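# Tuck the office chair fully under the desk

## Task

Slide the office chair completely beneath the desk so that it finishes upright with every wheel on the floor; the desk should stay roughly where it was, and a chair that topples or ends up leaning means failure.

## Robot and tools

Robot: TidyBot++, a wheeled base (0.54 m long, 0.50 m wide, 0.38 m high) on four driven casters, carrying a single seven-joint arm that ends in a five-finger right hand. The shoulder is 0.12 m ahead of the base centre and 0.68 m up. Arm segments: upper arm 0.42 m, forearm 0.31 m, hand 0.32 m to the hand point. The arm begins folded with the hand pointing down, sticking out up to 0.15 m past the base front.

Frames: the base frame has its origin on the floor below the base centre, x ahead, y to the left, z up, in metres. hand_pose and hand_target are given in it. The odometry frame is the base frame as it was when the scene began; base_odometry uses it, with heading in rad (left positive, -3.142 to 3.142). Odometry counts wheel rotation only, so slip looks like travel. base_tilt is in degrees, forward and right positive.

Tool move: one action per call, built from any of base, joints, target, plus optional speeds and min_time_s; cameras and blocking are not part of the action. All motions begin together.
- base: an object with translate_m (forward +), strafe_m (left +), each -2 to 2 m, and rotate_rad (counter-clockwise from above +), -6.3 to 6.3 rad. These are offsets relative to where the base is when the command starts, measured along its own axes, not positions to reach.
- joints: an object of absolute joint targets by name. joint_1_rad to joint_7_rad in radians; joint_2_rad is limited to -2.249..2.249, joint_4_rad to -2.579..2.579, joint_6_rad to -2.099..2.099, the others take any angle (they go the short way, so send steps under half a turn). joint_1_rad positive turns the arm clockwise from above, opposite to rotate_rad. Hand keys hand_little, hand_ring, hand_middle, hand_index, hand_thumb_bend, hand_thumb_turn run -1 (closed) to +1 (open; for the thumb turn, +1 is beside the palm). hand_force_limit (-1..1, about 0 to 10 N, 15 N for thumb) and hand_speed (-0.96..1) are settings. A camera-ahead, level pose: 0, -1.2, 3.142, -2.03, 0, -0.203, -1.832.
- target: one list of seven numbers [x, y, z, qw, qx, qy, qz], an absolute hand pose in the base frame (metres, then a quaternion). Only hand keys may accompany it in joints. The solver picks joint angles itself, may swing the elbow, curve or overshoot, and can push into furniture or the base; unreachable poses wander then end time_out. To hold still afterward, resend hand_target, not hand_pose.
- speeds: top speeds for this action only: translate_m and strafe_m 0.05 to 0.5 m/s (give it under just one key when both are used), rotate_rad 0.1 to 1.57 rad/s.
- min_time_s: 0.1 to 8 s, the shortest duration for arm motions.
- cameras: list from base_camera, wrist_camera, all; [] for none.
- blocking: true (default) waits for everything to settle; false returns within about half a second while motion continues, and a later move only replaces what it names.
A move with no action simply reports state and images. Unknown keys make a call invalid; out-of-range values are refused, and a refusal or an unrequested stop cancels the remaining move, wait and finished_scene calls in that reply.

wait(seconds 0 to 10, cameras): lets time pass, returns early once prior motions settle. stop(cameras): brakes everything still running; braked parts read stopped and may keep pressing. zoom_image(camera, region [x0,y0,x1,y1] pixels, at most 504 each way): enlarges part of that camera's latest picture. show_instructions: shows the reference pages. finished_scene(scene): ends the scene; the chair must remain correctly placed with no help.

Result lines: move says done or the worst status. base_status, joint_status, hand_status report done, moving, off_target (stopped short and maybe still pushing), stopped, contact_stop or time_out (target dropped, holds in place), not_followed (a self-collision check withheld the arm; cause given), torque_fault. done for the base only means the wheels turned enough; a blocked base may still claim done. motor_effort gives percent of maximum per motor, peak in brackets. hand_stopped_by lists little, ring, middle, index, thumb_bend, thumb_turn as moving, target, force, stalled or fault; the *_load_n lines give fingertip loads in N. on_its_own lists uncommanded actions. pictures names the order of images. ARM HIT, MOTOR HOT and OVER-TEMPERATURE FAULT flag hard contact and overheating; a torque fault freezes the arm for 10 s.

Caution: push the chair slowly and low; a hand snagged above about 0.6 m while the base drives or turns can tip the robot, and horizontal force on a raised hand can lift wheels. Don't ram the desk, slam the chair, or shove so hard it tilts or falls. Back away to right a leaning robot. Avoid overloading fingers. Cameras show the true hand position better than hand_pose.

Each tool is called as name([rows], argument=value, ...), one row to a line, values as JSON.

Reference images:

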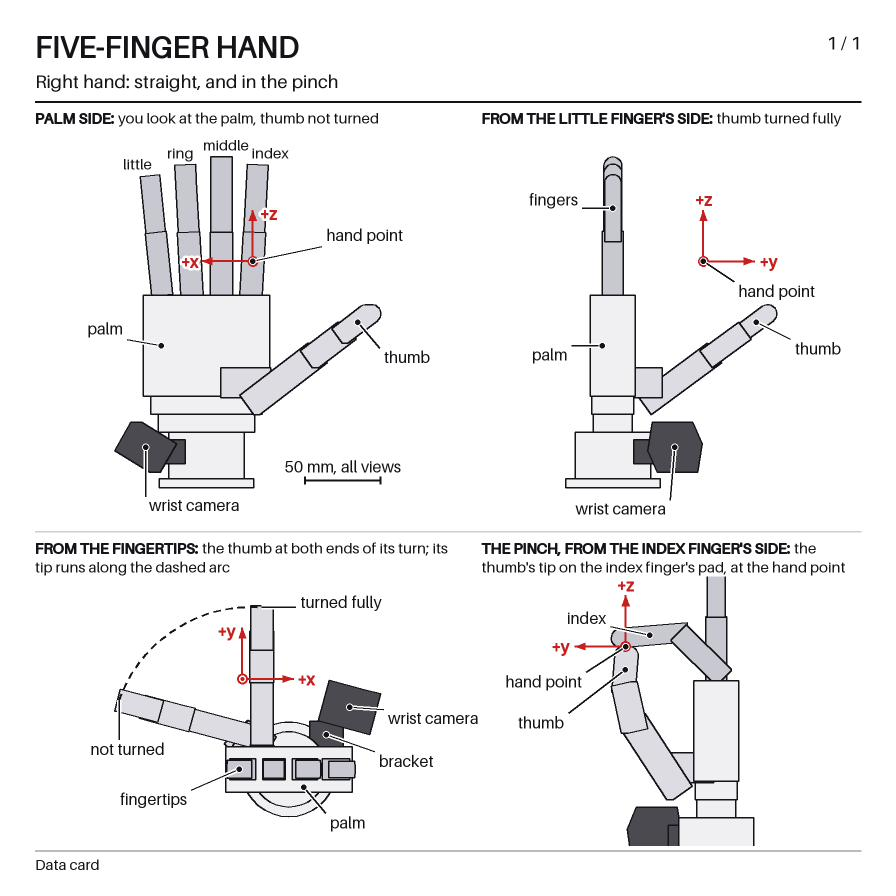

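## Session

move(joints={"joint_1_rad":0,"joint_2_rad":-1.2,"joint_3_rad":3.142,"joint_4_rad":-2.03,"joint_5_rad":0,"joint_6_rad":-0.35,"joint_7_rad":-1.783}, cameras=["all"])

Scene clock: 3.47 s.
move: done
base_odometry: x=+0.000 y=+0.000 heading=+0.000
base_tilt: forward=+0.0 right=-0.5
base_status: not commanded
joint_positions: joint_1_rad=-0.017 joint_2_rad=-1.186 joint_3_rad=+3.123 joint_4_rad=-2.068 joint_5_rad=-0.026 joint_6_rad=-0.395 joint_7_rad=+4.445 hand_little=+1.000 hand_ring=+1.000 hand_middle=+1.000 hand_index=+1.000 hand_thumb_turn=+1.000 hand_thumb_bend=+1.000 hand_force_limit=+0.000 hand_speed=-0.800
joint_status: all done
hand_stopped_by: target,target,target,target,target,target
little_load_n: 0.0
ring_load_n: 0.0
middle_load_n: 0.0
index_load_n: 0.0
thumb_bend_load_n: 0.0
thumb_turn_load_n: 0.0
motor_effort: joint_1_rad=+0(2) joint_2_rad=+14(17) joint_3_rad=+2(3) joint_4_rad=+15(19) joint_5_rad=+0(2) joint_6_rad=+7(9) joint_7_rad=+1(2)
hand_pose: x=+0.2950 y=-0.0329 z=+1.0885 quat_wxyz=(+0.124, -0.592, +0.069, -0.793) (m; base frame)
hand_target: x=+0.2729 y=-0.0512 z=+1.1295 quat_wxyz=(+0.088, -0.553, +0.059, -0.826) (m; base frame)
hand_status: not commanded
pictures: base_camera, wrist_camera
camera_calibration:
wrist_camera: T_world_to_cam=[[0.060658, -0.997906, 0.0224429, -0.0780697], [-0.278728, -0.0385239, -0.959597, 1.11773], [0.958453, 0.0519518, -0.280481, 0.139922], [0, 0, 0, 1]] pos_world=[0.182171, -0.0421159, 1.11357]

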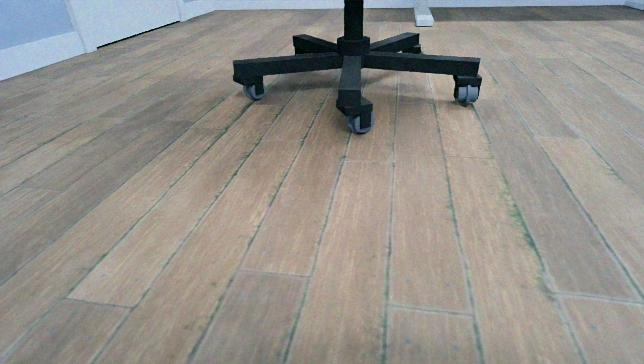

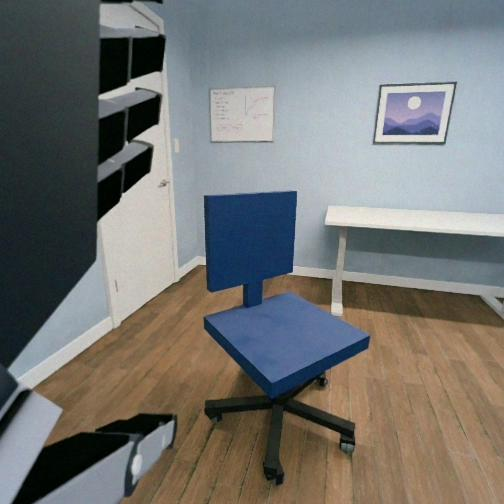

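zoom_image(camera="wrist_camera", region=[180, 170, 504, 494])

move(base={"rotate_rad":-0.5}, cameras=["all"])

zoom_image(camera="wrist_camera", region=[100, 170, 504, 494])

Scaled by 1.556 from the camera's 504x504 image, which has a finer 720x720 frame.

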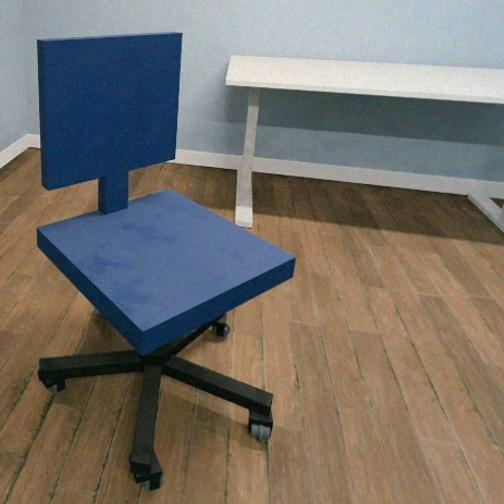

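Scene clock: 10.33 s.
move: done
base_odometry: x=+0.000 y=+0.000 heading=-0.500
base_tilt: forward=+0.0 right=-0.5
base_status: done
joint_positions: joint_1_rad=-0.011 joint_2_rad=-1.186 joint_3_rad=+3.125 joint_4_rad=-2.068 joint_5_rad=-0.026 joint_6_rad=-0.395 joint_7_rad=+4.447 hand_little=+1.000 hand_ring=+1.000 hand_middle=+1.000 hand_index=+1.000 hand_thumb_turn=+1.000 hand_thumb_bend=+1.000 hand_force_limit=+0.000 hand_speed=-0.800
joint_status: not commanded
hand_stopped_by: target,target,target,target,target,target
little_load_n: 0.0
ring_load_n: 0.0
middle_load_n: 0.0
index_load_n: 0.0
thumb_bend_load_n: 0.0
thumb_turn_load_n: 0.0
motor_effort: joint_1_rad=+0(1) joint_2_rad=+14(15) joint_3_rad=+2(3) joint_4_rad=+15(16) joint_5_rad=+0(1) joint_6_rad=+7(9) joint_7_rad=+1(1)
hand_pose: x=+0.2947 y=-0.0349 z=+1.0886 quat_wxyz=(+0.121, -0.592, +0.071, -0.794) (m; base frame)
hand_target: x=+0.2729 y=-0.0512 z=+1.1295 quat_wxyz=(+0.088, -0.553, +0.059, -0.826) (m; base frame)
hand_status: not commanded
pictures: base_camera, wrist_camera
camera_calibration:
wrist_camera: T_world_to_cam=[[0.0537782, -0.998292, 0.0228184, -0.078501], [-0.278872, -0.0369573, -0.959617, 1.11772], [0.958821, 0.045243, -0.280383, 0.139818], [0, 0, 0, 1]] pos_world=[0.18186, -0.043385, 1.11357]

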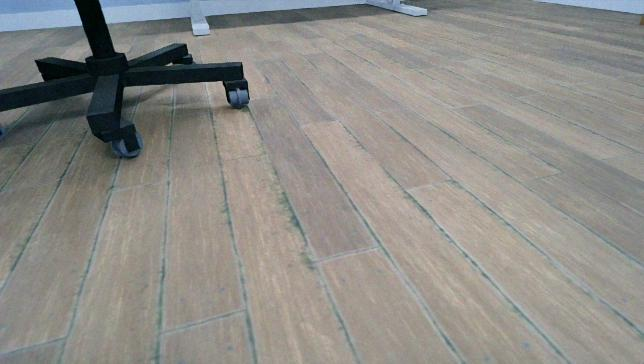

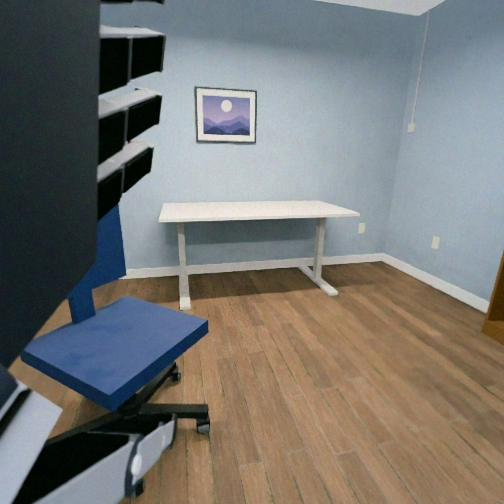

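Scaled by 1.248 from the camera's 504x504 image, which has a finer 720x720 frame.

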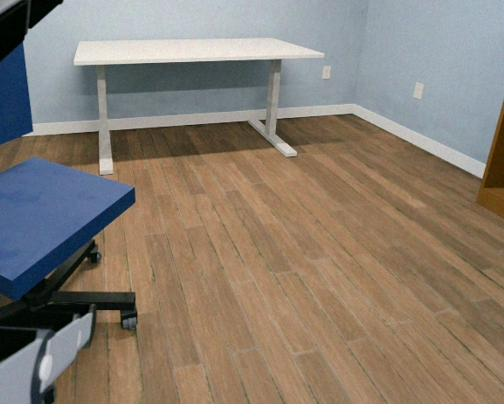

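move(joints={"joint_1_rad":0.0,"joint_2_rad":0.767,"joint_3_rad":3.142,"joint_4_rad":-2.086,"joint_5_rad":0,"joint_6_rad":-0.289,"joint_7_rad":3.09}, base={"translate_m":0.27,"strafe_m":0.793,"rotate_rad":-0.45}, cameras=["base_camera"])

Scene clock: 80.33 s.
move: done
base_odometry: x=+0.617 y=+0.567 heading=-0.950
base_tilt: forward=+0.0 right=-0.5
base_status: done
joint_positions: joint_1_rad=-0.005 joint_2_rad=+0.746 joint_3_rad=+3.133 joint_4_rad=-2.069 joint_5_rad=-0.026 joint_6_rad=-0.327 joint_7_rad=+3.144 hand_little=+1.000 hand_ring=+1.000 hand_middle=+1.000 hand_index=+1.000 hand_thumb_turn=+1.000 hand_thumb_bend=+1.000 hand_force_limit=+0.000 hand_speed=-0.800
joint_status: all done
hand_stopped_by: target,target,target,target,target,target
little_load_n: 0.0
ring_load_n: 0.0
middle_load_n: 0.0
index_load_n: 0.0
thumb_bend_load_n: 0.0
thumb_turn_load_n: 0.0
motor_effort: joint_1_rad=+0(2) joint_2_rad=-25(27) joint_3_rad=-1(3) joint_4_rad=+5(17) joint_5_rad=+0(2) joint_6_rad=+0(9) joint_7_rad=+0(1)
hand_pose: x=+0.4455 y=+0.0417 z=+0.3717 quat_wxyz=(+0.005, -0.703, +0.711, +0.005) (m; base frame)
hand_target: x=+0.4418 y=+0.0350 z=+0.3613 quat_wxyz=(+0.000, -0.689, +0.725, +0.000) (m; base frame)
hand_status: not commanded
pictures: base_camera

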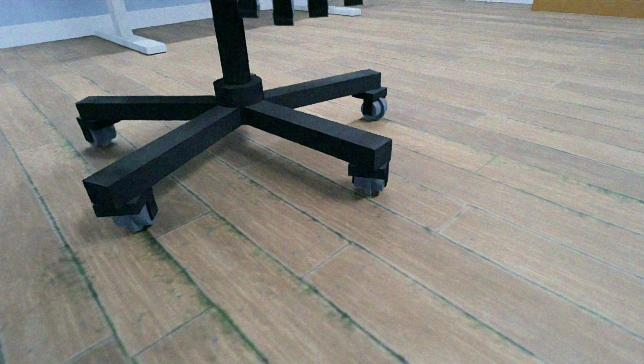

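move(base={"translate_m":0.45}, speeds={"translate_m":0.12}, cameras=["base_camera"])

move(base={"translate_m":0.2}, speeds={"translate_m":0.12}, cameras=["base_camera"])

Scene clock: 90.80 s.
move: done
base_odometry: x=+0.879 y=+0.201 heading=-0.950
base_tilt: forward=+0.0 right=-0.5
base_status: done
joint_positions: joint_1_rad=+0.009 joint_2_rad=+0.769 joint_3_rad=+3.156 joint_4_rad=-2.132 joint_5_rad=-0.025 joint_6_rad=-0.334 joint_7_rad=+3.143 hand_little=+1.000 hand_ring=+1.000 hand_middle=+1.000 hand_index=+1.000 hand_thumb_turn=+1.000 hand_thumb_bend=+1.000 hand_force_limit=+0.000 hand_speed=-0.800
joint_status: not commanded
hand_stopped_by: target,target,target,target,target,target
little_load_n: 0.0
ring_load_n: 0.0
middle_load_n: 0.0
index_load_n: 0.0
thumb_bend_load_n: 0.0
thumb_turn_load_n: 0.0
motor_effort: joint_1_rad=-3(5) joint_2_rad=-26(28) joint_3_rad=-4(6) joint_4_rad=+7(17) joint_5_rad=-2(5) joint_6_rad=+1(13) joint_7_rad=+0(2)
hand_pose: x=+0.3979 y=+0.0275 z=+0.3634 quat_wxyz=(-0.034, -0.691, +0.721, +0.032) (m; base frame)
hand_target: x=+0.4418 y=+0.0350 z=+0.3613 quat_wxyz=(+0.000, -0.689, +0.725, +0.000) (m; base frame)
hand_status: not commanded
pictures: base_camera

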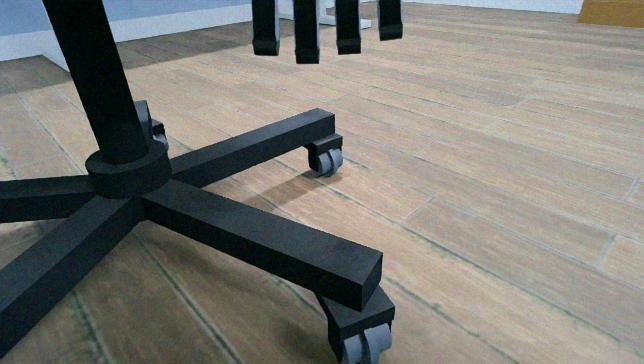

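Scene clock: 93.10 s.
move: done
base_odometry: x=+0.995 y=+0.038 heading=-0.950
base_tilt: forward=+0.0 right=-0.5
base_status: done
joint_positions: joint_1_rad=+0.014 joint_2_rad=+0.788 joint_3_rad=+3.170 joint_4_rad=-2.129 joint_5_rad=-0.004 joint_6_rad=-0.323 joint_7_rad=+3.143 hand_little=+1.000 hand_ring=+1.000 hand_middle=+1.000 hand_index=+1.000 hand_thumb_turn=+1.000 hand_thumb_bend=+0.998 hand_force_limit=+0.000 hand_speed=-0.800
joint_status: not commanded
hand_stopped_by: target,target,target,target,target,target
little_load_n: 0.0
ring_load_n: 0.0
middle_load_n: 0.0
index_load_n: 0.0
thumb_bend_load_n: -8.0
thumb_turn_load_n: -5.5
motor_effort: joint_1_rad=-5(6) joint_2_rad=-29(32) joint_3_rad=-6(7) joint_4_rad=+5(16) joint_5_rad=-5(8) joint_6_rad=-1(10) joint_7_rad=-1(5)
hand_pose: x=+0.3968 y=+0.0166 z=+0.3566 quat_wxyz=(-0.041, -0.693, +0.719, +0.029) (m; base frame)
hand_target: x=+0.4418 y=+0.0350 z=+0.3613 quat_wxyz=(+0.000, -0.689, +0.725, +0.000) (m; base frame)
hand_status: not commanded
pictures: base_camera

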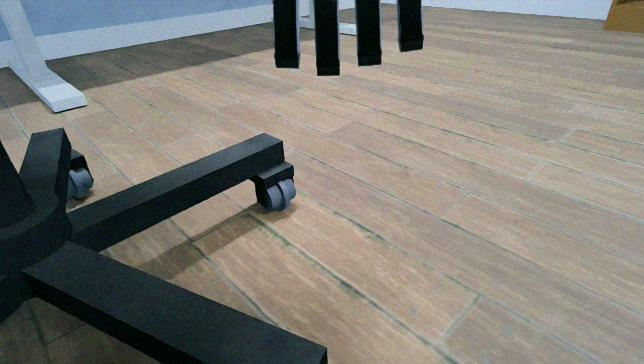

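move(base={"translate_m":-0.45,"strafe_m":-0.15}, speeds={"translate_m":0.25})

move(joints={"joint_1_rad":0.0,"joint_2_rad":-1.2,"joint_3_rad":3.142,"joint_4_rad":-2.03,"joint_5_rad":0,"joint_6_rad":-0.35,"joint_7_rad":4.5,"hand_thumb_turn":-1}, base={"translate_m":-0.15,"rotate_rad":0.4}, cameras=["all"])

zoom_image(camera="wrist_camera", region=[100, 180, 504, 504])

Scene clock: 106.27 s.
move: done
base_odometry: x=+0.611 y=+0.317 heading=-0.950
base_tilt: forward=+0.0 right=-0.5
base_status: done
joint_positions: joint_1_rad=+0.005 joint_2_rad=+0.788 joint_3_rad=+3.151 joint_4_rad=-2.105 joint_5_rad=-0.004 joint_6_rad=-0.317 joint_7_rad=+3.138 hand_little=+1.000 hand_ring=+1.000 hand_middle=+1.000 hand_index=+1.000 hand_thumb_turn=+1.000 hand_thumb_bend=+1.000 hand_force_limit=+0.000 hand_speed=-0.800
joint_status: not commanded
hand_stopped_by: target,target,target,target,target,target
little_load_n: 0.0
ring_load_n: 0.0
middle_load_n: 0.0
index_load_n: 0.0
thumb_bend_load_n: -0.5
thumb_turn_load_n: 0.0
motor_effort: joint_1_rad=+0(4) joint_2_rad=-24(29) joint_3_rad=-1(6) joint_4_rad=+3(6) joint_5_rad=-1(5) joint_6_rad=+0(2) joint_7_rad=+0(1)
hand_pose: x=+0.4132 y=+0.0272 z=+0.3563 quat_wxyz=(-0.026, -0.700, +0.713, +0.022) (m; base frame)
hand_target: x=+0.4418 y=+0.0350 z=+0.3613 quat_wxyz=(+0.000, -0.689, +0.725, +0.000) (m; base frame)
hand_status: not commanded
pictures: none

Scene clock: 111.90 s.
move: done
base_odometry: x=+0.524 y=+0.439 heading=-0.550
base_tilt: forward=+0.0 right=-0.5
base_status: done
joint_positions: joint_1_rad=-0.008 joint_2_rad=-1.182 joint_3_rad=+3.141 joint_4_rad=-2.073 joint_5_rad=-0.004 joint_6_rad=-0.317 joint_7_rad=+4.447 hand_little=+1.000 hand_ring=+1.000 hand_middle=+1.000 hand_index=+1.000 hand_thumb_turn=-1.000 hand_thumb_bend=+1.000 hand_force_limit=+0.000 hand_speed=-0.800
joint_status: all done
hand_stopped_by: target,target,target,target,target,target
little_load_n: 0.0
ring_load_n: 0.0
middle_load_n: 0.0
index_load_n: 0.0
thumb_bend_load_n: 0.0
thumb_turn_load_n: 0.5
motor_effort: joint_1_rad=-1(3) joint_2_rad=+14(27) joint_3_rad=+1(3) joint_4_rad=+15(17) joint_5_rad=+0(2) joint_6_rad=+7(9) joint_7_rad=+0(1)
hand_pose: x=+0.2916 y=-0.0466 z=+1.1108 quat_wxyz=(+0.113, -0.563, +0.073, -0.815) (m; base frame)
hand_target: x=+0.2729 y=-0.0512 z=+1.1295 quat_wxyz=(+0.088, -0.553, +0.059, -0.826) (m; base frame)
hand_status: not commanded
pictures: base_camera, wrist_camera
camera_calibration:
wrist_camera: T_world_to_cam=[[0.0275188, -0.999261, 0.0268345, -0.0873748], [-0.211253, -0.0320519, -0.976906, 1.13753], [0.977044, 0.0212144, -0.211979, 0.0672269], [0, 0, 0, 1]] pos_world=[0.177027, -0.0522765, 1.12785]

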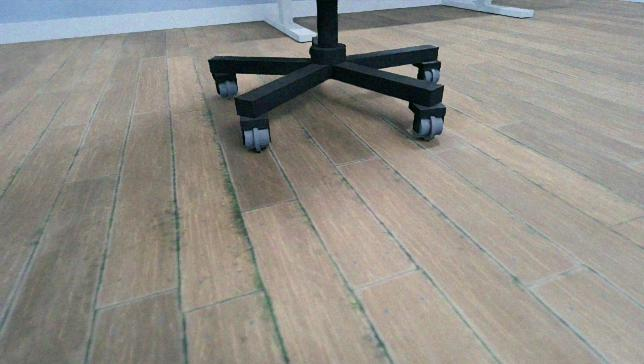

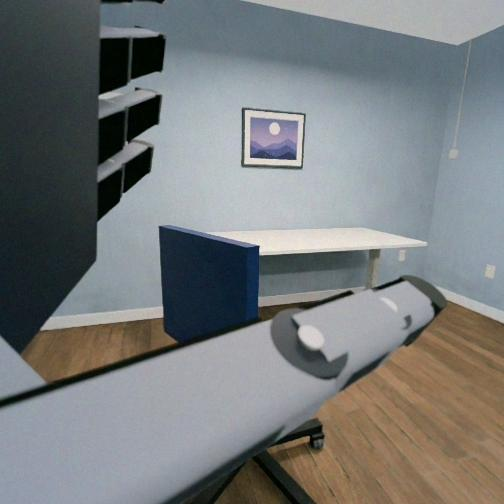

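Scaled by 1.248 from the camera's 504x504 image, which has a finer 720x720 frame.

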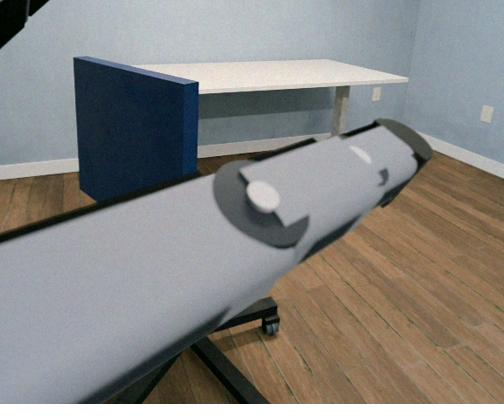

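move(joints={"hand_thumb_turn":1,"hand_speed":0.2}, cameras=["all"])

zoom_image(camera="wrist_camera", region=[100, 180, 504, 504])

Scene clock: 118.97 s.
move: done
base_odometry: x=+0.524 y=+0.439 heading=-0.550
base_tilt: forward=+0.0 right=-0.5
base_status: not commanded
joint_positions: joint_1_rad=-0.008 joint_2_rad=-1.182 joint_3_rad=+3.141 joint_4_rad=-2.073 joint_5_rad=-0.004 joint_6_rad=-0.317 joint_7_rad=+4.449 hand_little=+1.000 hand_ring=+1.000 hand_middle=+1.000 hand_index=+1.000 hand_thumb_turn=+1.000 hand_thumb_bend=+1.000 hand_force_limit=+0.000 hand_speed=+0.200
joint_status: all done
hand_stopped_by: target,target,target,target,target,target
little_load_n: 0.0
ring_load_n: 0.0
middle_load_n: 0.0
index_load_n: 0.0
thumb_bend_load_n: 0.0
thumb_turn_load_n: 0.0
motor_effort: joint_1_rad=+0(1) joint_2_rad=+14(15) joint_3_rad=+1(2) joint_4_rad=+16(16) joint_5_rad=+0(1) joint_6_rad=+8(9) joint_7_rad=+0(1)
hand_pose: x=+0.2916 y=-0.0467 z=+1.1109 quat_wxyz=(+0.113, -0.563, +0.073, -0.815) (m; base frame)
hand_target: x=+0.2729 y=-0.0512 z=+1.1295 quat_wxyz=(+0.088, -0.553, +0.059, -0.826) (m; base frame)
hand_status: not commanded
pictures: base_camera, wrist_camera
camera_calibration:
wrist_camera: T_world_to_cam=[[0.0270522, -0.999243, 0.0279639, -0.0885692], [-0.211241, -0.0330568, -0.976875, 1.13754], [0.97706, 0.0205195, -0.211975, 0.067206], [0, 0, 0, 1]] pos_world=[0.177026, -0.0522779, 1.12795]

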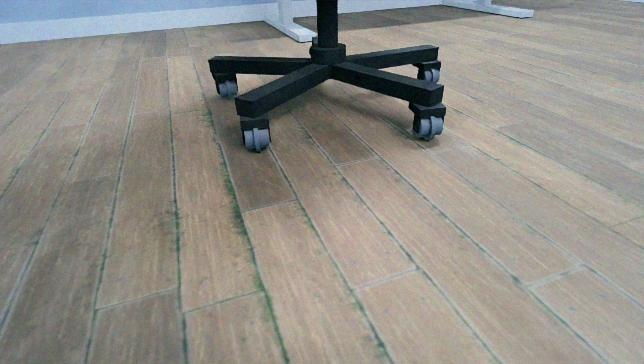

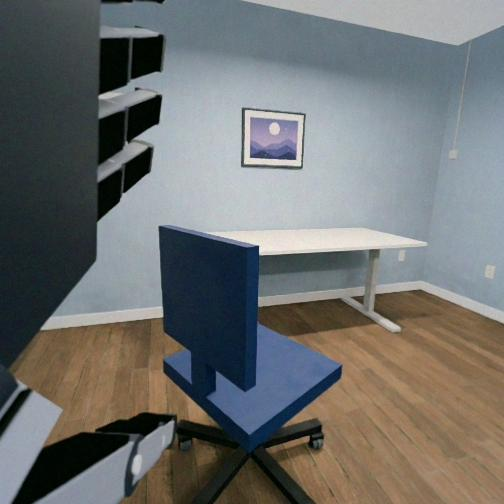

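Scaled by 1.248 from the camera's 504x504 image, which has a finer 720x720 frame.

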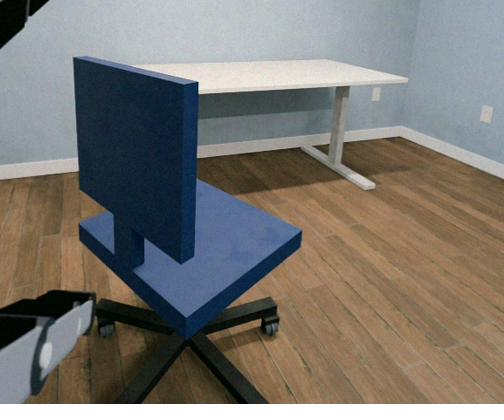

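move(joints={"joint_1_rad":0.0,"joint_2_rad":-0.366,"joint_3_rad":3.142,"joint_4_rad":-2.53,"joint_5_rad":0,"joint_6_rad":-0.85,"joint_7_rad":3.09,"hand_thumb_turn":-1}, base={"translate_m":0.618,"strafe_m":0.591,"rotate_rad":-0.78})

move(joints={"joint_1_rad":0.0,"joint_2_rad":0.767,"joint_3_rad":3.142,"joint_4_rad":-2.086,"joint_5_rad":0,"joint_6_rad":-0.289,"joint_7_rad":3.09}, cameras=["base_camera"])

Scene clock: 199.43 s.
move: not_followed
base_odometry: x=+1.360 y=+0.620 heading=-1.331
base_tilt: forward=+0.0 right=-0.5
base_status: done
joint_positions: joint_1_rad=-0.005 joint_2_rad=-0.420 joint_3_rad=+3.141 joint_4_rad=-2.482 joint_5_rad=-0.004 joint_6_rad=-0.758 joint_7_rad=+3.251 hand_little=+1.000 hand_ring=+1.000 hand_middle=+1.000 hand_index=+1.000 hand_thumb_turn=-1.000 hand_thumb_bend=+1.000 hand_force_limit=+0.000 hand_speed=+0.200
joint_status: joint_1_rad not_followed (moved +0.002 of +0.008); joint_2_rad not_followed (moved +0.762 of +0.816); joint_3_rad not_followed (moved +0.000 of +0.001); joint_4_rad not_followed (moved -0.410 of -0.457); joint_5_rad not_followed (moved +0.000 of +0.004); joint_6_rad not_followed (moved -0.441 of -0.533); joint_7_rad not_followed (moved -1.198 of -1.359); the others done
hand_stopped_by: target,target,target,target,target,target
little_load_n: 0.0
ring_load_n: 0.0
middle_load_n: 0.0
index_load_n: 0.0
thumb_bend_load_n: 0.0
thumb_turn_load_n: 0.0
motor_effort: joint_1_rad=-1(2) joint_2_rad=+0(17) joint_3_rad=+1(3) joint_4_rad=+13(19) joint_5_rad=-1(2) joint_6_rad=+2(8) joint_7_rad=+0(2)
hand_pose: x=+0.2661 y=+0.0272 z=+0.5921 quat_wxyz=(+0.108, -0.736, +0.658, -0.118) (m; base frame)
hand_target: x=+0.2577 y=+0.0288 z=+0.5898 quat_wxyz=(+0.100, -0.729, +0.669, -0.106) (m; base frame)
hand_status: not commanded
pictures: none
joint command not followed: on one or more control steps a check withheld the commanded joint targets, and the robot was not sent them on those steps. On the call's last step the targets were still withheld.
cause: the commanded joint targets, or the way to them, would bring two parts of the arm too close to each other (its hand and another part of the arm, with the joints from joint_2_rad to joint_7_rad between them, 36 mm apart when it was first held).

Scene clock: 201.87 s.
move: done
base_odometry: x=+1.360 y=+0.620 heading=-1.331
base_tilt: forward=+0.0 right=-0.5
base_status: not commanded
joint_positions: joint_1_rad=-0.005 joint_2_rad=+0.745 joint_3_rad=+3.141 joint_4_rad=-2.117 joint_5_rad=-0.004 joint_6_rad=-0.330 joint_7_rad=+3.116 hand_little=+1.000 hand_ring=+1.000 hand_middle=+1.000 hand_index=+1.000 hand_thumb_turn=-1.000 hand_thumb_bend=+1.000 hand_force_limit=+0.000 hand_speed=+0.200
joint_status: all done
hand_stopped_by: target,target,target,target,target,target
little_load_n: 0.0
ring_load_n: 0.0
middle_load_n: 0.5
index_load_n: 0.0
thumb_bend_load_n: 0.0
thumb_turn_load_n: 0.0
motor_effort: joint_1_rad=-1(2) joint_2_rad=-24(25) joint_3_rad=+1(3) joint_4_rad=+4(14) joint_5_rad=-1(2) joint_6_rad=-1(3) joint_7_rad=+1(2)
hand_pose: x=+0.4156 y=+0.0359 z=+0.3702 quat_wxyz=(-0.018, -0.698, +0.715, +0.018) (m; base frame)
hand_target: x=+0.4418 y=+0.0350 z=+0.3613 quat_wxyz=(+0.000, -0.689, +0.725, +0.000) (m; base frame)
hand_status: not commanded
pictures: base_camera
led back after a hold: the arm was led back toward your command in small steps, so it may still be short of it.
joint command not followed: on one or more control steps a check withheld the commanded joint targets, and the robot was not sent them on those steps.
cause: the commanded joint targets, or the way to them, would bring two parts of the arm too close to each other (its hand and another part of the arm, with the joints from joint_2_rad to joint_7_rad between them, 44 mm apart when it was first held).

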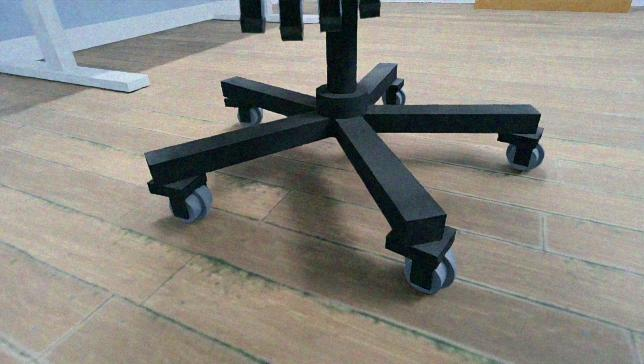

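move(base={"translate_m":0.4,"strafe_m":-0.03}, speeds={"translate_m":0.12}, cameras=["base_camera"])

Scene clock: 216.23 s.
move: done
base_odometry: x=+1.426 y=+0.224 heading=-1.330
base_tilt: forward=+0.0 right=-0.5
base_status: done
joint_positions: joint_1_rad=-0.004 joint_2_rad=+0.749 joint_3_rad=+3.141 joint_4_rad=-2.120 joint_5_rad=-0.003 joint_6_rad=-0.322 joint_7_rad=+3.116 hand_little=+1.000 hand_ring=+1.000 hand_middle=+1.000 hand_index=+1.000 hand_thumb_turn=-1.000 hand_thumb_bend=+1.000 hand_force_limit=+0.000 hand_speed=+0.200
joint_status: not commanded
hand_stopped_by: target,target,target,target,target,target
little_load_n: 0.0
ring_load_n: 0.0
middle_load_n: 0.0
index_load_n: 0.0
thumb_bend_load_n: 0.0
thumb_turn_load_n: 0.0
motor_effort: joint_1_rad=-1(3) joint_2_rad=-24(26) joint_3_rad=+0(4) joint_4_rad=+6(20) joint_5_rad=+0(4) joint_6_rad=-1(2) joint_7_rad=+1(1)
hand_pose: x=+0.4148 y=+0.0358 z=+0.3684 quat_wxyz=(-0.017, -0.698, +0.715, +0.018) (m; base frame)
hand_target: x=+0.4418 y=+0.0350 z=+0.3613 quat_wxyz=(+0.000, -0.689, +0.725, +0.000) (m; base frame)
hand_status: not commanded
pictures: base_camera

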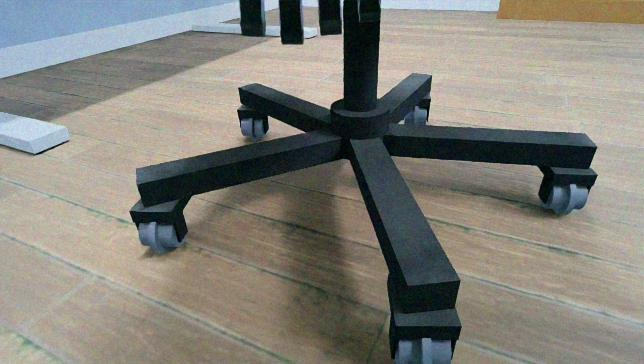

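move(base={"translate_m":-0.05,"strafe_m":-0.1})

move(base={"translate_m":0.27}, speeds={"translate_m":0.12}, cameras=["base_camera"])

Scene clock: 238.17 s.
move: done
base_odometry: x=+1.317 y=+0.249 heading=-1.330
base_tilt: forward=+0.0 right=-0.5
base_status: done
joint_positions: joint_1_rad=+0.004 joint_2_rad=+0.749 joint_3_rad=+3.141 joint_4_rad=-2.108 joint_5_rad=-0.003 joint_6_rad=-0.322 joint_7_rad=+3.116 hand_little=+1.000 hand_ring=+1.000 hand_middle=+1.000 hand_index=+1.000 hand_thumb_turn=-1.000 hand_thumb_bend=+1.000 hand_force_limit=+0.000 hand_speed=+0.200
joint_status: not commanded
hand_stopped_by: target,target,target,target,target,target
little_load_n: 0.0
ring_load_n: 0.0
middle_load_n: 0.0
index_load_n: 0.0
thumb_bend_load_n: 0.0
thumb_turn_load_n: 0.0
motor_effort: joint_1_rad=-1(3) joint_2_rad=-24(25) joint_3_rad=+0(1) joint_4_rad=+5(6) joint_5_rad=+0(1) joint_6_rad=-1(1) joint_7_rad=+0(1)
hand_pose: x=+0.4227 y=+0.0334 z=+0.3686 quat_wxyz=(-0.013, -0.695, +0.718, +0.014) (m; base frame)
hand_target: x=+0.4418 y=+0.0350 z=+0.3613 quat_wxyz=(+0.000, -0.689, +0.725, +0.000) (m; base frame)
hand_status: not commanded
pictures: none

Scene clock: 241.00 s.
move: done
base_odometry: x=+1.381 y=-0.014 heading=-1.330
base_tilt: forward=+0.0 right=-0.5
base_status: done
joint_positions: joint_1_rad=+0.009 joint_2_rad=+0.752 joint_3_rad=+3.144 joint_4_rad=-2.122 joint_5_rad=-0.003 joint_6_rad=-0.319 joint_7_rad=+3.116 hand_little=+1.000 hand_ring=+1.000 hand_middle=+1.000 hand_index=+1.000 hand_thumb_turn=-1.000 hand_thumb_bend=+1.000 hand_force_limit=+0.000 hand_speed=+0.200
joint_status: not commanded
hand_stopped_by: target,target,target,target,target,target
little_load_n: 0.0
ring_load_n: 0.0
middle_load_n: 0.0
index_load_n: 0.0
thumb_bend_load_n: 0.0
thumb_turn_load_n: 0.0
motor_effort: joint_1_rad=-1(5) joint_2_rad=-25(26) joint_3_rad=+0(3) joint_4_rad=+6(20) joint_5_rad=-1(3) joint_6_rad=+1(3) joint_7_rad=+0(1)
hand_pose: x=+0.4141 y=+0.0308 z=+0.3672 quat_wxyz=(-0.019, -0.693, +0.721, +0.018) (m; base frame)
hand_target: x=+0.4418 y=+0.0350 z=+0.3613 quat_wxyz=(+0.000, -0.689, +0.725, +0.000) (m; base frame)
hand_status: not commanded
pictures: base_camera

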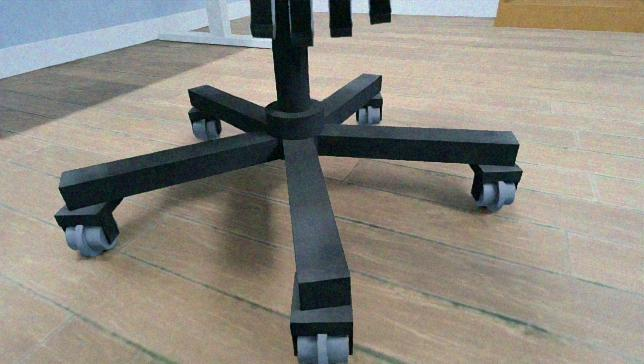

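move(base={"translate_m":0.1,"strafe_m":-0.19,"rotate_rad":0.25}, speeds={"translate_m":0.15,"rotate_rad":0.18}, cameras=["base_camera"])

move(base={"translate_m":0.1,"strafe_m":-0.19,"rotate_rad":0.25}, speeds={"translate_m":0.15,"rotate_rad":0.18}, cameras=["base_camera"])

Scene clock: 254.53 s.
move: done
base_odometry: x=+1.220 y=-0.156 heading=-1.080
base_tilt: forward=+0.0 right=-0.5
base_status: done
joint_positions: joint_1_rad=+0.007 joint_2_rad=+0.755 joint_3_rad=+3.145 joint_4_rad=-2.128 joint_5_rad=-0.003 joint_6_rad=-0.320 joint_7_rad=+3.116 hand_little=+1.000 hand_ring=+1.000 hand_middle=+1.000 hand_index=+1.000 hand_thumb_turn=-1.000 hand_thumb_bend=+1.000 hand_force_limit=+0.000 hand_speed=+0.200
joint_status: not commanded
hand_stopped_by: target,target,target,target,target,target
little_load_n: 0.0
ring_load_n: 0.0
middle_load_n: 0.0
index_load_n: 0.0
thumb_bend_load_n: -0.5
thumb_turn_load_n: 0.0
motor_effort: joint_1_rad=+0(5) joint_2_rad=-25(27) joint_3_rad=+1(3) joint_4_rad=+9(13) joint_5_rad=-2(3) joint_6_rad=+3(6) joint_7_rad=-1(2)
hand_pose: x=+0.4090 y=+0.0311 z=+0.3664 quat_wxyz=(-0.022, -0.693, +0.720, +0.021) (m; base frame)
hand_target: x=+0.4418 y=+0.0350 z=+0.3613 quat_wxyz=(+0.000, -0.689, +0.725, +0.000) (m; base frame)
hand_status: not commanded
pictures: base_camera

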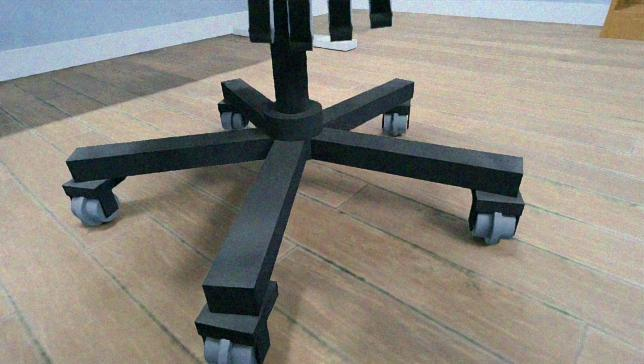

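Scene clock: 256.60 s.
move: done
base_odometry: x=+1.100 y=-0.334 heading=-0.829
base_tilt: forward=+0.0 right=-0.5
base_status: done
joint_positions: joint_1_rad=+0.005 joint_2_rad=+0.757 joint_3_rad=+3.145 joint_4_rad=-2.132 joint_5_rad=-0.003 joint_6_rad=-0.313 joint_7_rad=+3.116 hand_little=+1.000 hand_ring=+1.000 hand_middle=+1.000 hand_index=+1.000 hand_thumb_turn=-1.000 hand_thumb_bend=+1.000 hand_force_limit=+0.000 hand_speed=+0.200
joint_status: not commanded
hand_stopped_by: target,target,target,target,target,target
little_load_n: 0.0
ring_load_n: 0.0
middle_load_n: 0.0
index_load_n: 0.0
thumb_bend_load_n: -0.5
thumb_turn_load_n: 0.0
motor_effort: joint_1_rad=+0(3) joint_2_rad=-25(27) joint_3_rad=+0(3) joint_4_rad=+9(15) joint_5_rad=-2(3) joint_6_rad=+4(7) joint_7_rad=-1(2)
hand_pose: x=+0.4083 y=+0.0316 z=+0.3652 quat_wxyz=(-0.022, -0.694, +0.719, +0.021) (m; base frame)
hand_target: x=+0.4418 y=+0.0350 z=+0.3613 quat_wxyz=(+0.000, -0.689, +0.725, +0.000) (m; base frame)
hand_status: not commanded
pictures: base_camera

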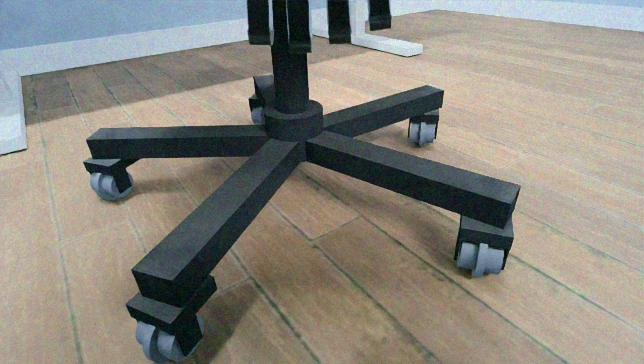

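move(base={"translate_m":0.15}, speeds={"translate_m":0.15})

move(base={"translate_m":0.075,"strafe_m":-0.192,"rotate_rad":0.25}, speeds={"translate_m":0.15,"rotate_rad":0.18}, cameras=["base_camera"])

move(base={"translate_m":0.075,"strafe_m":-0.192,"rotate_rad":0.25}, speeds={"translate_m":0.15,"rotate_rad":0.18}, cameras=["base_camera"])

Scene clock: 273.23 s.
move: done
base_odometry: x=+1.201 y=-0.445 heading=-0.829
base_tilt: forward=+0.0 right=-0.5
base_status: done
joint_positions: joint_1_rad=+0.004 joint_2_rad=+0.761 joint_3_rad=+3.144 joint_4_rad=-2.122 joint_5_rad=-0.003 joint_6_rad=-0.305 joint_7_rad=+3.116 hand_little=+1.000 hand_ring=+1.000 hand_middle=+1.000 hand_index=+1.000 hand_thumb_turn=-1.000 hand_thumb_bend=+1.000 hand_force_limit=+0.000 hand_speed=+0.200
joint_status: not commanded
hand_stopped_by: target,target,target,target,target,target
little_load_n: 0.0
ring_load_n: 0.0
middle_load_n: 0.0
index_load_n: 0.0
thumb_bend_load_n: 0.0
thumb_turn_load_n: 0.0
motor_effort: joint_1_rad=+0(4) joint_2_rad=-24(26) joint_3_rad=+0(2) joint_4_rad=+5(18) joint_5_rad=-1(4) joint_6_rad=+2(8) joint_7_rad=+0(3)
hand_pose: x=+0.4155 y=+0.0318 z=+0.3636 quat_wxyz=(-0.017, -0.694, +0.719, +0.016) (m; base frame)
hand_target: x=+0.4418 y=+0.0350 z=+0.3613 quat_wxyz=(+0.000, -0.689, +0.725, +0.000) (m; base frame)
hand_status: not commanded
pictures: none

Scene clock: 275.27 s.
move: done
base_odometry: x=+1.110 y=-0.630 heading=-0.579
base_tilt: forward=+0.0 right=-0.5
base_status: done
joint_positions: joint_1_rad=+0.003 joint_2_rad=+0.762 joint_3_rad=+3.144 joint_4_rad=-2.130 joint_5_rad=-0.003 joint_6_rad=-0.309 joint_7_rad=+3.116 hand_little=+1.000 hand_ring=+1.000 hand_middle=+1.000 hand_index=+1.000 hand_thumb_turn=-1.000 hand_thumb_bend=+1.000 hand_force_limit=+0.000 hand_speed=+0.200
joint_status: not commanded
hand_stopped_by: target,target,target,target,target,target
little_load_n: 0.0
ring_load_n: 0.0
middle_load_n: 0.0
index_load_n: 0.0
thumb_bend_load_n: 0.0
thumb_turn_load_n: 0.0
motor_effort: joint_1_rad=+0(3) joint_2_rad=-26(27) joint_3_rad=+0(2) joint_4_rad=+9(13) joint_5_rad=-2(3) joint_6_rad=+3(6) joint_7_rad=-1(2)
hand_pose: x=+0.4091 y=+0.0321 z=+0.3635 quat_wxyz=(-0.021, -0.695, +0.719, +0.020) (m; base frame)
hand_target: x=+0.4418 y=+0.0350 z=+0.3613 quat_wxyz=(+0.000, -0.689, +0.725, +0.000) (m; base frame)
hand_status: not commanded
pictures: base_camera

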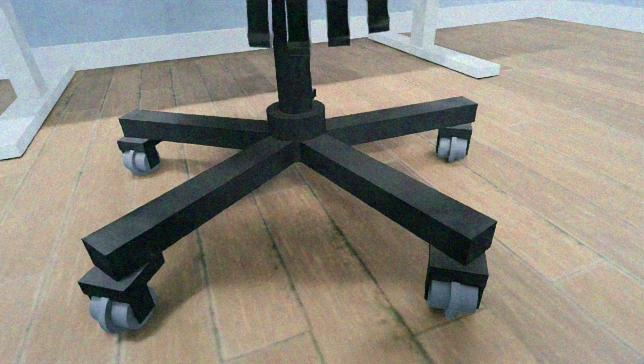

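Scene clock: 277.33 s.
move: done
base_odometry: x=+1.068 y=-0.832 heading=-0.328
base_tilt: forward=+0.0 right=-0.5
base_status: done
joint_positions: joint_1_rad=-0.002 joint_2_rad=+0.762 joint_3_rad=+3.140 joint_4_rad=-2.132 joint_5_rad=-0.003 joint_6_rad=-0.308 joint_7_rad=+3.116 hand_little=+1.000 hand_ring=+1.000 hand_middle=+1.000 hand_index=+1.000 hand_thumb_turn=-1.000 hand_thumb_bend=+1.000 hand_force_limit=+0.000 hand_speed=+0.200
joint_status: not commanded
hand_stopped_by: target,target,target,target,target,target
little_load_n: 0.0
ring_load_n: 0.0
middle_load_n: 0.0
index_load_n: 0.0
thumb_bend_load_n: 0.0
thumb_turn_load_n: 0.0
motor_effort: joint_1_rad=+0(3) joint_2_rad=-25(27) joint_3_rad=+1(3) joint_4_rad=+10(15) joint_5_rad=-2(3) joint_6_rad=+3(6) joint_7_rad=-1(2)
hand_pose: x=+0.4076 y=+0.0356 z=+0.3636 quat_wxyz=(-0.021, -0.698, +0.716, +0.022) (m; base frame)
hand_target: x=+0.4418 y=+0.0350 z=+0.3613 quat_wxyz=(+0.000, -0.689, +0.725, +0.000) (m; base frame)
hand_status: not commanded
pictures: base_camera

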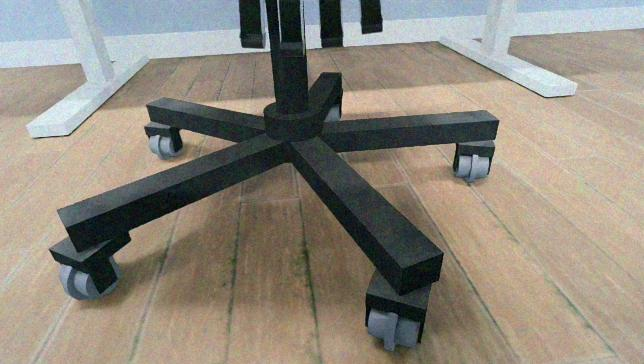

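move(base={"translate_m":0.039,"strafe_m":-0.117,"rotate_rad":0.15}, speeds={"translate_m":0.15,"rotate_rad":0.18})

move(base={"translate_m":0.2}, speeds={"translate_m":0.12}, cameras=["base_camera"])

Scene clock: 298.17 s.
move: done
base_odometry: x=+1.067 y=-0.955 heading=-0.177
base_tilt: forward=+0.0 right=-0.5
base_status: done
joint_positions: joint_1_rad=-0.004 joint_2_rad=+0.762 joint_3_rad=+3.137 joint_4_rad=-2.132 joint_5_rad=-0.003 joint_6_rad=-0.309 joint_7_rad=+3.116 hand_little=+1.000 hand_ring=+1.000 hand_middle=+1.000 hand_index=+1.000 hand_thumb_turn=-1.000 hand_thumb_bend=+1.000 hand_force_limit=+0.000 hand_speed=+0.200
joint_status: not commanded
hand_stopped_by: target,target,target,target,target,target
little_load_n: 0.0
ring_load_n: 0.0
middle_load_n: 0.0
index_load_n: 0.5
thumb_bend_load_n: 0.0
thumb_turn_load_n: 0.0
motor_effort: joint_1_rad=+0(3) joint_2_rad=-25(26) joint_3_rad=+0(2) joint_4_rad=+10(14) joint_5_rad=-2(3) joint_6_rad=+4(6) joint_7_rad=-1(2)
hand_pose: x=+0.4070 y=+0.0375 z=+0.3638 quat_wxyz=(-0.021, -0.699, +0.714, +0.023) (m; base frame)
hand_target: x=+0.4418 y=+0.0350 z=+0.3613 quat_wxyz=(+0.000, -0.689, +0.725, +0.000) (m; base frame)
hand_status: not commanded
pictures: none

Scene clock: 300.43 s.
move: done
base_odometry: x=+1.264 y=-0.991 heading=-0.177
base_tilt: forward=+0.0 right=-0.5
base_status: done
joint_positions: joint_1_rad=+0.003 joint_2_rad=+0.764 joint_3_rad=+3.138 joint_4_rad=-2.124 joint_5_rad=-0.003 joint_6_rad=-0.307 joint_7_rad=+3.116 hand_little=+1.000 hand_ring=+1.000 hand_middle=+1.000 hand_index=+1.000 hand_thumb_turn=-1.000 hand_thumb_bend=+1.000 hand_force_limit=+0.000 hand_speed=+0.200
joint_status: not commanded
hand_stopped_by: target,target,target,target,target,target
little_load_n: 0.0
ring_load_n: 0.0
middle_load_n: 0.0
index_load_n: 0.5
thumb_bend_load_n: 0.0
thumb_turn_load_n: 0.0
motor_effort: joint_1_rad=+0(4) joint_2_rad=-25(27) joint_3_rad=+0(3) joint_4_rad=+7(17) joint_5_rad=-1(4) joint_6_rad=+1(8) joint_7_rad=+0(3)
hand_pose: x=+0.4124 y=+0.0350 z=+0.3631 quat_wxyz=(-0.018, -0.697, +0.717, +0.020) (m; base frame)
hand_target: x=+0.4418 y=+0.0350 z=+0.3613 quat_wxyz=(+0.000, -0.689, +0.725, +0.000) (m; base frame)
hand_status: not commanded
pictures: base_camera

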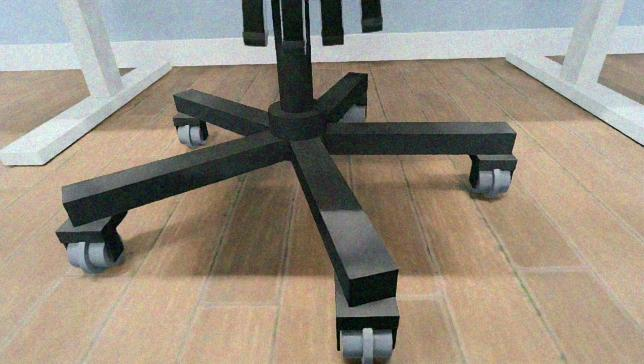

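move(base={"translate_m":0.17}, speeds={"translate_m":0.12}, cameras=["base_camera"])

move(base={"translate_m":0.04}, speeds={"translate_m":0.05}, cameras=["base_camera"])

Scene clock: 312.23 s.
move: done
base_odometry: x=+1.432 y=-1.021 heading=-0.177
base_tilt: forward=+0.0 right=-0.5
base_status: done
joint_positions: joint_1_rad=+0.007 joint_2_rad=+0.764 joint_3_rad=+3.141 joint_4_rad=-2.126 joint_5_rad=-0.003 joint_6_rad=-0.305 joint_7_rad=+3.116 hand_little=+1.000 hand_ring=+1.000 hand_middle=+1.000 hand_index=+1.000 hand_thumb_turn=-1.000 hand_thumb_bend=+1.000 hand_force_limit=+0.000 hand_speed=+0.200
joint_status: not commanded
hand_stopped_by: target,target,target,target,target,target
little_load_n: 0.0
ring_load_n: 0.5
middle_load_n: 0.0
index_load_n: 0.0
thumb_bend_load_n: 0.0
thumb_turn_load_n: 0.0
motor_effort: joint_1_rad=-1(4) joint_2_rad=-26(27) joint_3_rad=+0(2) joint_4_rad=+7(16) joint_5_rad=-1(3) joint_6_rad=+0(6) joint_7_rad=+0(2)
hand_pose: x=+0.4123 y=+0.0324 z=+0.3628 quat_wxyz=(-0.019, -0.694, +0.719, +0.019) (m; base frame)
hand_target: x=+0.4418 y=+0.0350 z=+0.3613 quat_wxyz=(+0.000, -0.689, +0.725, +0.000) (m; base frame)
hand_status: not commanded
pictures: base_camera

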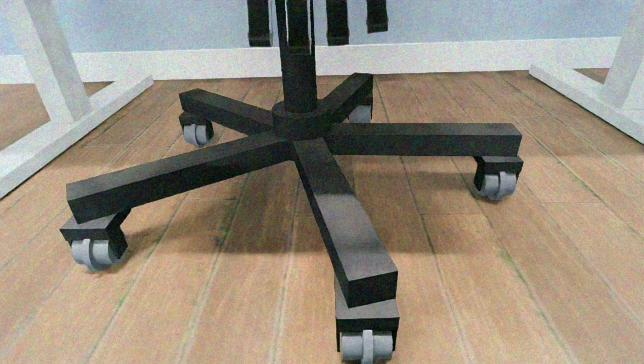

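Scene clock: 313.53 s.
move: done
base_odometry: x=+1.471 y=-1.028 heading=-0.178
base_tilt: forward=+0.0 right=-0.5
base_status: done
joint_positions: joint_1_rad=+0.007 joint_2_rad=+0.764 joint_3_rad=+3.142 joint_4_rad=-2.133 joint_5_rad=-0.003 joint_6_rad=-0.302 joint_7_rad=+3.116 hand_little=+1.000 hand_ring=+1.000 hand_middle=+1.000 hand_index=+1.000 hand_thumb_turn=-1.000 hand_thumb_bend=+1.000 hand_force_limit=+0.000 hand_speed=+0.200
joint_status: not commanded
hand_stopped_by: target,target,target,target,target,target
little_load_n: 0.0
ring_load_n: 0.0
middle_load_n: 0.0
index_load_n: 0.0
thumb_bend_load_n: 0.0
thumb_turn_load_n: 0.0
motor_effort: joint_1_rad=-1(3) joint_2_rad=-24(27) joint_3_rad=-1(3) joint_4_rad=+8(15) joint_5_rad=+0(3) joint_6_rad=+0(7) joint_7_rad=+0(2)
hand_pose: x=+0.4089 y=+0.0321 z=+0.3625 quat_wxyz=(-0.020, -0.694, +0.720, +0.020) (m; base frame)
hand_target: x=+0.4418 y=+0.0350 z=+0.3613 quat_wxyz=(+0.000, -0.689, +0.725, +0.000) (m; base frame)
hand_status: not commanded
pictures: base_camera

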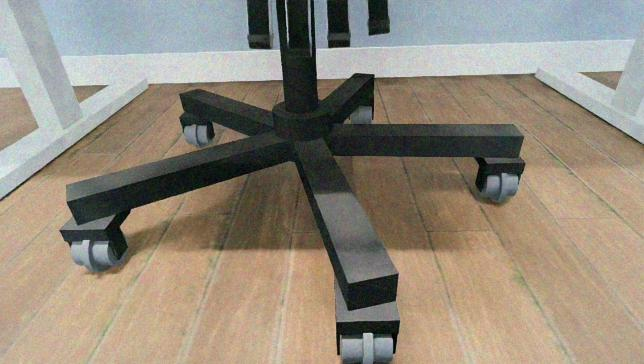

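move(base={"translate_m":0.035}, speeds={"translate_m":0.05})

move(base={"translate_m":0.025}, speeds={"translate_m":0.05}, cameras=["base_camera"])

Scene clock: 321.77 s.
move: done
base_odometry: x=+1.506 y=-1.034 heading=-0.178
base_tilt: forward=+0.0 right=-0.5
base_status: done
joint_positions: joint_1_rad=+0.007 joint_2_rad=+0.764 joint_3_rad=+3.142 joint_4_rad=-2.132 joint_5_rad=-0.003 joint_6_rad=-0.302 joint_7_rad=+3.116 hand_little=+1.000 hand_ring=+1.000 hand_middle=+1.000 hand_index=+1.000 hand_thumb_turn=-1.000 hand_thumb_bend=+1.000 hand_force_limit=+0.000 hand_speed=+0.200
joint_status: not commanded
hand_stopped_by: target,target,target,target,target,target
little_load_n: -0.5
ring_load_n: 0.0
middle_load_n: 0.0
index_load_n: 0.0
thumb_bend_load_n: -0.5
thumb_turn_load_n: 0.0
motor_effort: joint_1_rad=-1(3) joint_2_rad=-25(27) joint_3_rad=-1(2) joint_4_rad=+8(16) joint_5_rad=+0(1) joint_6_rad=+0(1) joint_7_rad=+0(1)
hand_pose: x=+0.4090 y=+0.0320 z=+0.3624 quat_wxyz=(-0.020, -0.694, +0.720, +0.020) (m; base frame)
hand_target: x=+0.4418 y=+0.0350 z=+0.3613 quat_wxyz=(+0.000, -0.689, +0.725, +0.000) (m; base frame)
hand_status: not commanded
pictures: none

Scene clock: 322.70 s.
move: done
base_odometry: x=+1.530 y=-1.039 heading=-0.178
base_tilt: forward=+0.0 right=-0.5
base_status: done
joint_positions: joint_1_rad=+0.008 joint_2_rad=+0.761 joint_3_rad=+3.143 joint_4_rad=-2.172 joint_5_rad=-0.003 joint_6_rad=-0.303 joint_7_rad=+3.116 hand_little=+1.000 hand_ring=+1.000 hand_middle=+1.000 hand_index=+1.000 hand_thumb_turn=-1.000 hand_thumb_bend=+1.000 hand_force_limit=+0.000 hand_speed=+0.200
joint_status: not commanded
hand_stopped_by: target,target,target,target,target,target
little_load_n: 0.0
ring_load_n: 0.0
middle_load_n: 0.0
index_load_n: 0.0
thumb_bend_load_n: 0.0
thumb_turn_load_n: 0.0
motor_effort: joint_1_rad=-2(5) joint_2_rad=-19(27) joint_3_rad=+0(3) joint_4_rad=+17(24) joint_5_rad=+0(2) joint_6_rad=-1(5) joint_7_rad=+1(1)
hand_pose: x=+0.3852 y=+0.0315 z=+0.3639 quat_wxyz=(-0.034, -0.693, +0.720, +0.033) (m; base frame)
hand_target: x=+0.4418 y=+0.0350 z=+0.3613 quat_wxyz=(+0.000, -0.689, +0.725, +0.000) (m; base frame)
hand_status: not commanded
pictures: base_camera

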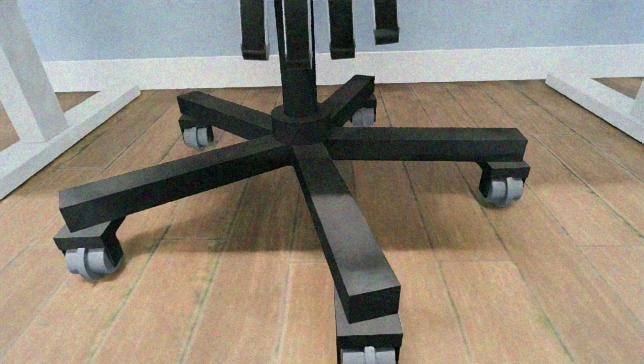

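move(base={"translate_m":-0.45}, speeds={"translate_m":0.3})

move(joints={"joint_1_rad":0.0,"joint_2_rad":-1.2,"joint_3_rad":3.142,"joint_4_rad":-2.03,"joint_5_rad":0,"joint_6_rad":-0.35,"joint_7_rad":4.5,"hand_thumb_turn":1}, cameras=["all"])

zoom_image(camera="wrist_camera", region=[60, 220, 504, 504])

Scene clock: 331.70 s.
move: done
base_odometry: x=+1.087 y=-0.959 heading=-0.179
base_tilt: forward=+0.0 right=-0.5
base_status: done
joint_positions: joint_1_rad=+0.007 joint_2_rad=+0.770 joint_3_rad=+3.143 joint_4_rad=-2.094 joint_5_rad=-0.003 joint_6_rad=-0.303 joint_7_rad=+3.116 hand_little=+1.000 hand_ring=+1.000 hand_middle=+1.000 hand_index=+1.000 hand_thumb_turn=-1.000 hand_thumb_bend=+1.000 hand_force_limit=+0.000 hand_speed=+0.200
joint_status: not commanded
hand_stopped_by: target,target,target,target,target,target
little_load_n: 0.0
ring_load_n: 0.0
middle_load_n: 0.0
index_load_n: 0.0
thumb_bend_load_n: 0.0
thumb_turn_load_n: 0.0
motor_effort: joint_1_rad=-1(2) joint_2_rad=-25(27) joint_3_rad=+0(1) joint_4_rad=+4(15) joint_5_rad=-1(2) joint_6_rad=+0(2) joint_7_rad=+0(1)
hand_pose: x=+0.4309 y=+0.0313 z=+0.3610 quat_wxyz=(-0.009, -0.694, +0.720, +0.009) (m; base frame)
hand_target: x=+0.4418 y=+0.0350 z=+0.3613 quat_wxyz=(+0.000, -0.689, +0.725, +0.000) (m; base frame)
hand_status: not commanded
pictures: none

Scene clock: 335.10 s.
move: done
base_odometry: x=+1.087 y=-0.959 heading=-0.178
base_tilt: forward=+0.0 right=-0.5
base_status: not commanded
joint_positions: joint_1_rad=+0.007 joint_2_rad=-1.182 joint_3_rad=+3.143 joint_4_rad=-2.072 joint_5_rad=-0.003 joint_6_rad=-0.306 joint_7_rad=+4.446 hand_little=+1.000 hand_ring=+1.000 hand_middle=+1.000 hand_index=+1.000 hand_thumb_turn=+1.000 hand_thumb_bend=+1.000 hand_force_limit=+0.000 hand_speed=+0.200
joint_status: all done
hand_stopped_by: target,target,target,target,target,target
little_load_n: 0.0
ring_load_n: 0.0
middle_load_n: 0.0
index_load_n: 0.0
thumb_bend_load_n: 0.0
thumb_turn_load_n: 0.0
motor_effort: joint_1_rad=+0(2) joint_2_rad=+14(27) joint_3_rad=+1(3) joint_4_rad=+15(17) joint_5_rad=+0(2) joint_6_rad=+7(8) joint_7_rad=+1(1)
hand_pose: x=+0.2901 y=-0.0500 z=+1.1142 quat_wxyz=(+0.109, -0.558, +0.078, -0.819) (m; base frame)
hand_target: x=+0.2729 y=-0.0512 z=+1.1295 quat_wxyz=(+0.088, -0.553, +0.059, -0.826) (m; base frame)
hand_status: not commanded
pictures: base_camera, wrist_camera
camera_calibration:
wrist_camera: T_world_to_cam=[[0.0120721, -0.999637, 0.0240785, -0.0833042], [-0.200858, -0.0260137, -0.979275, 1.14037], [0.979546, 0.00698555, -0.201099, 0.0559639], [0, 0, 0, 1]] pos_world=[0.175239, -0.0539996, 1.13]

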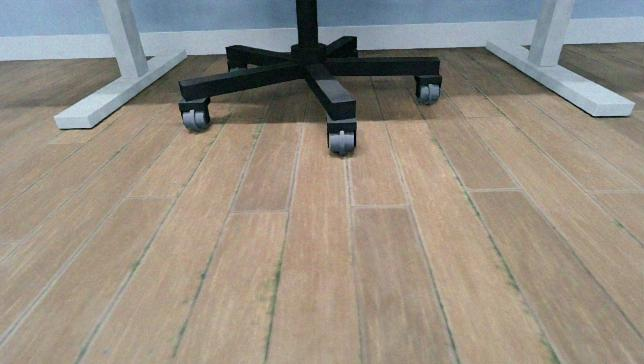

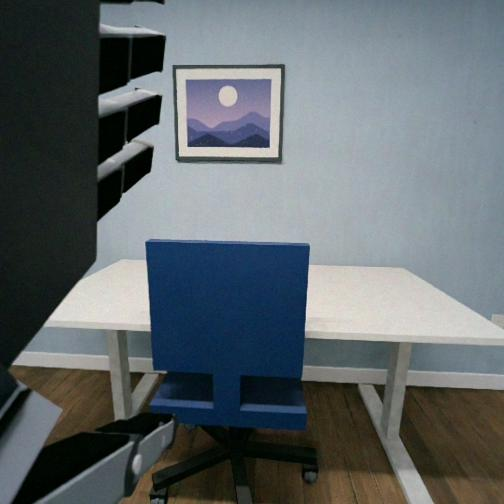

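Scaled by 1.135 from the camera's 504x504 image, which has a finer 720x720 frame.

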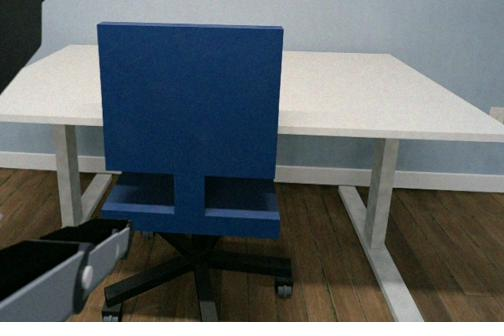

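Looks in place, flush with the desk edge.

finished_scene(scene=2)

The scene is finished: the task was done.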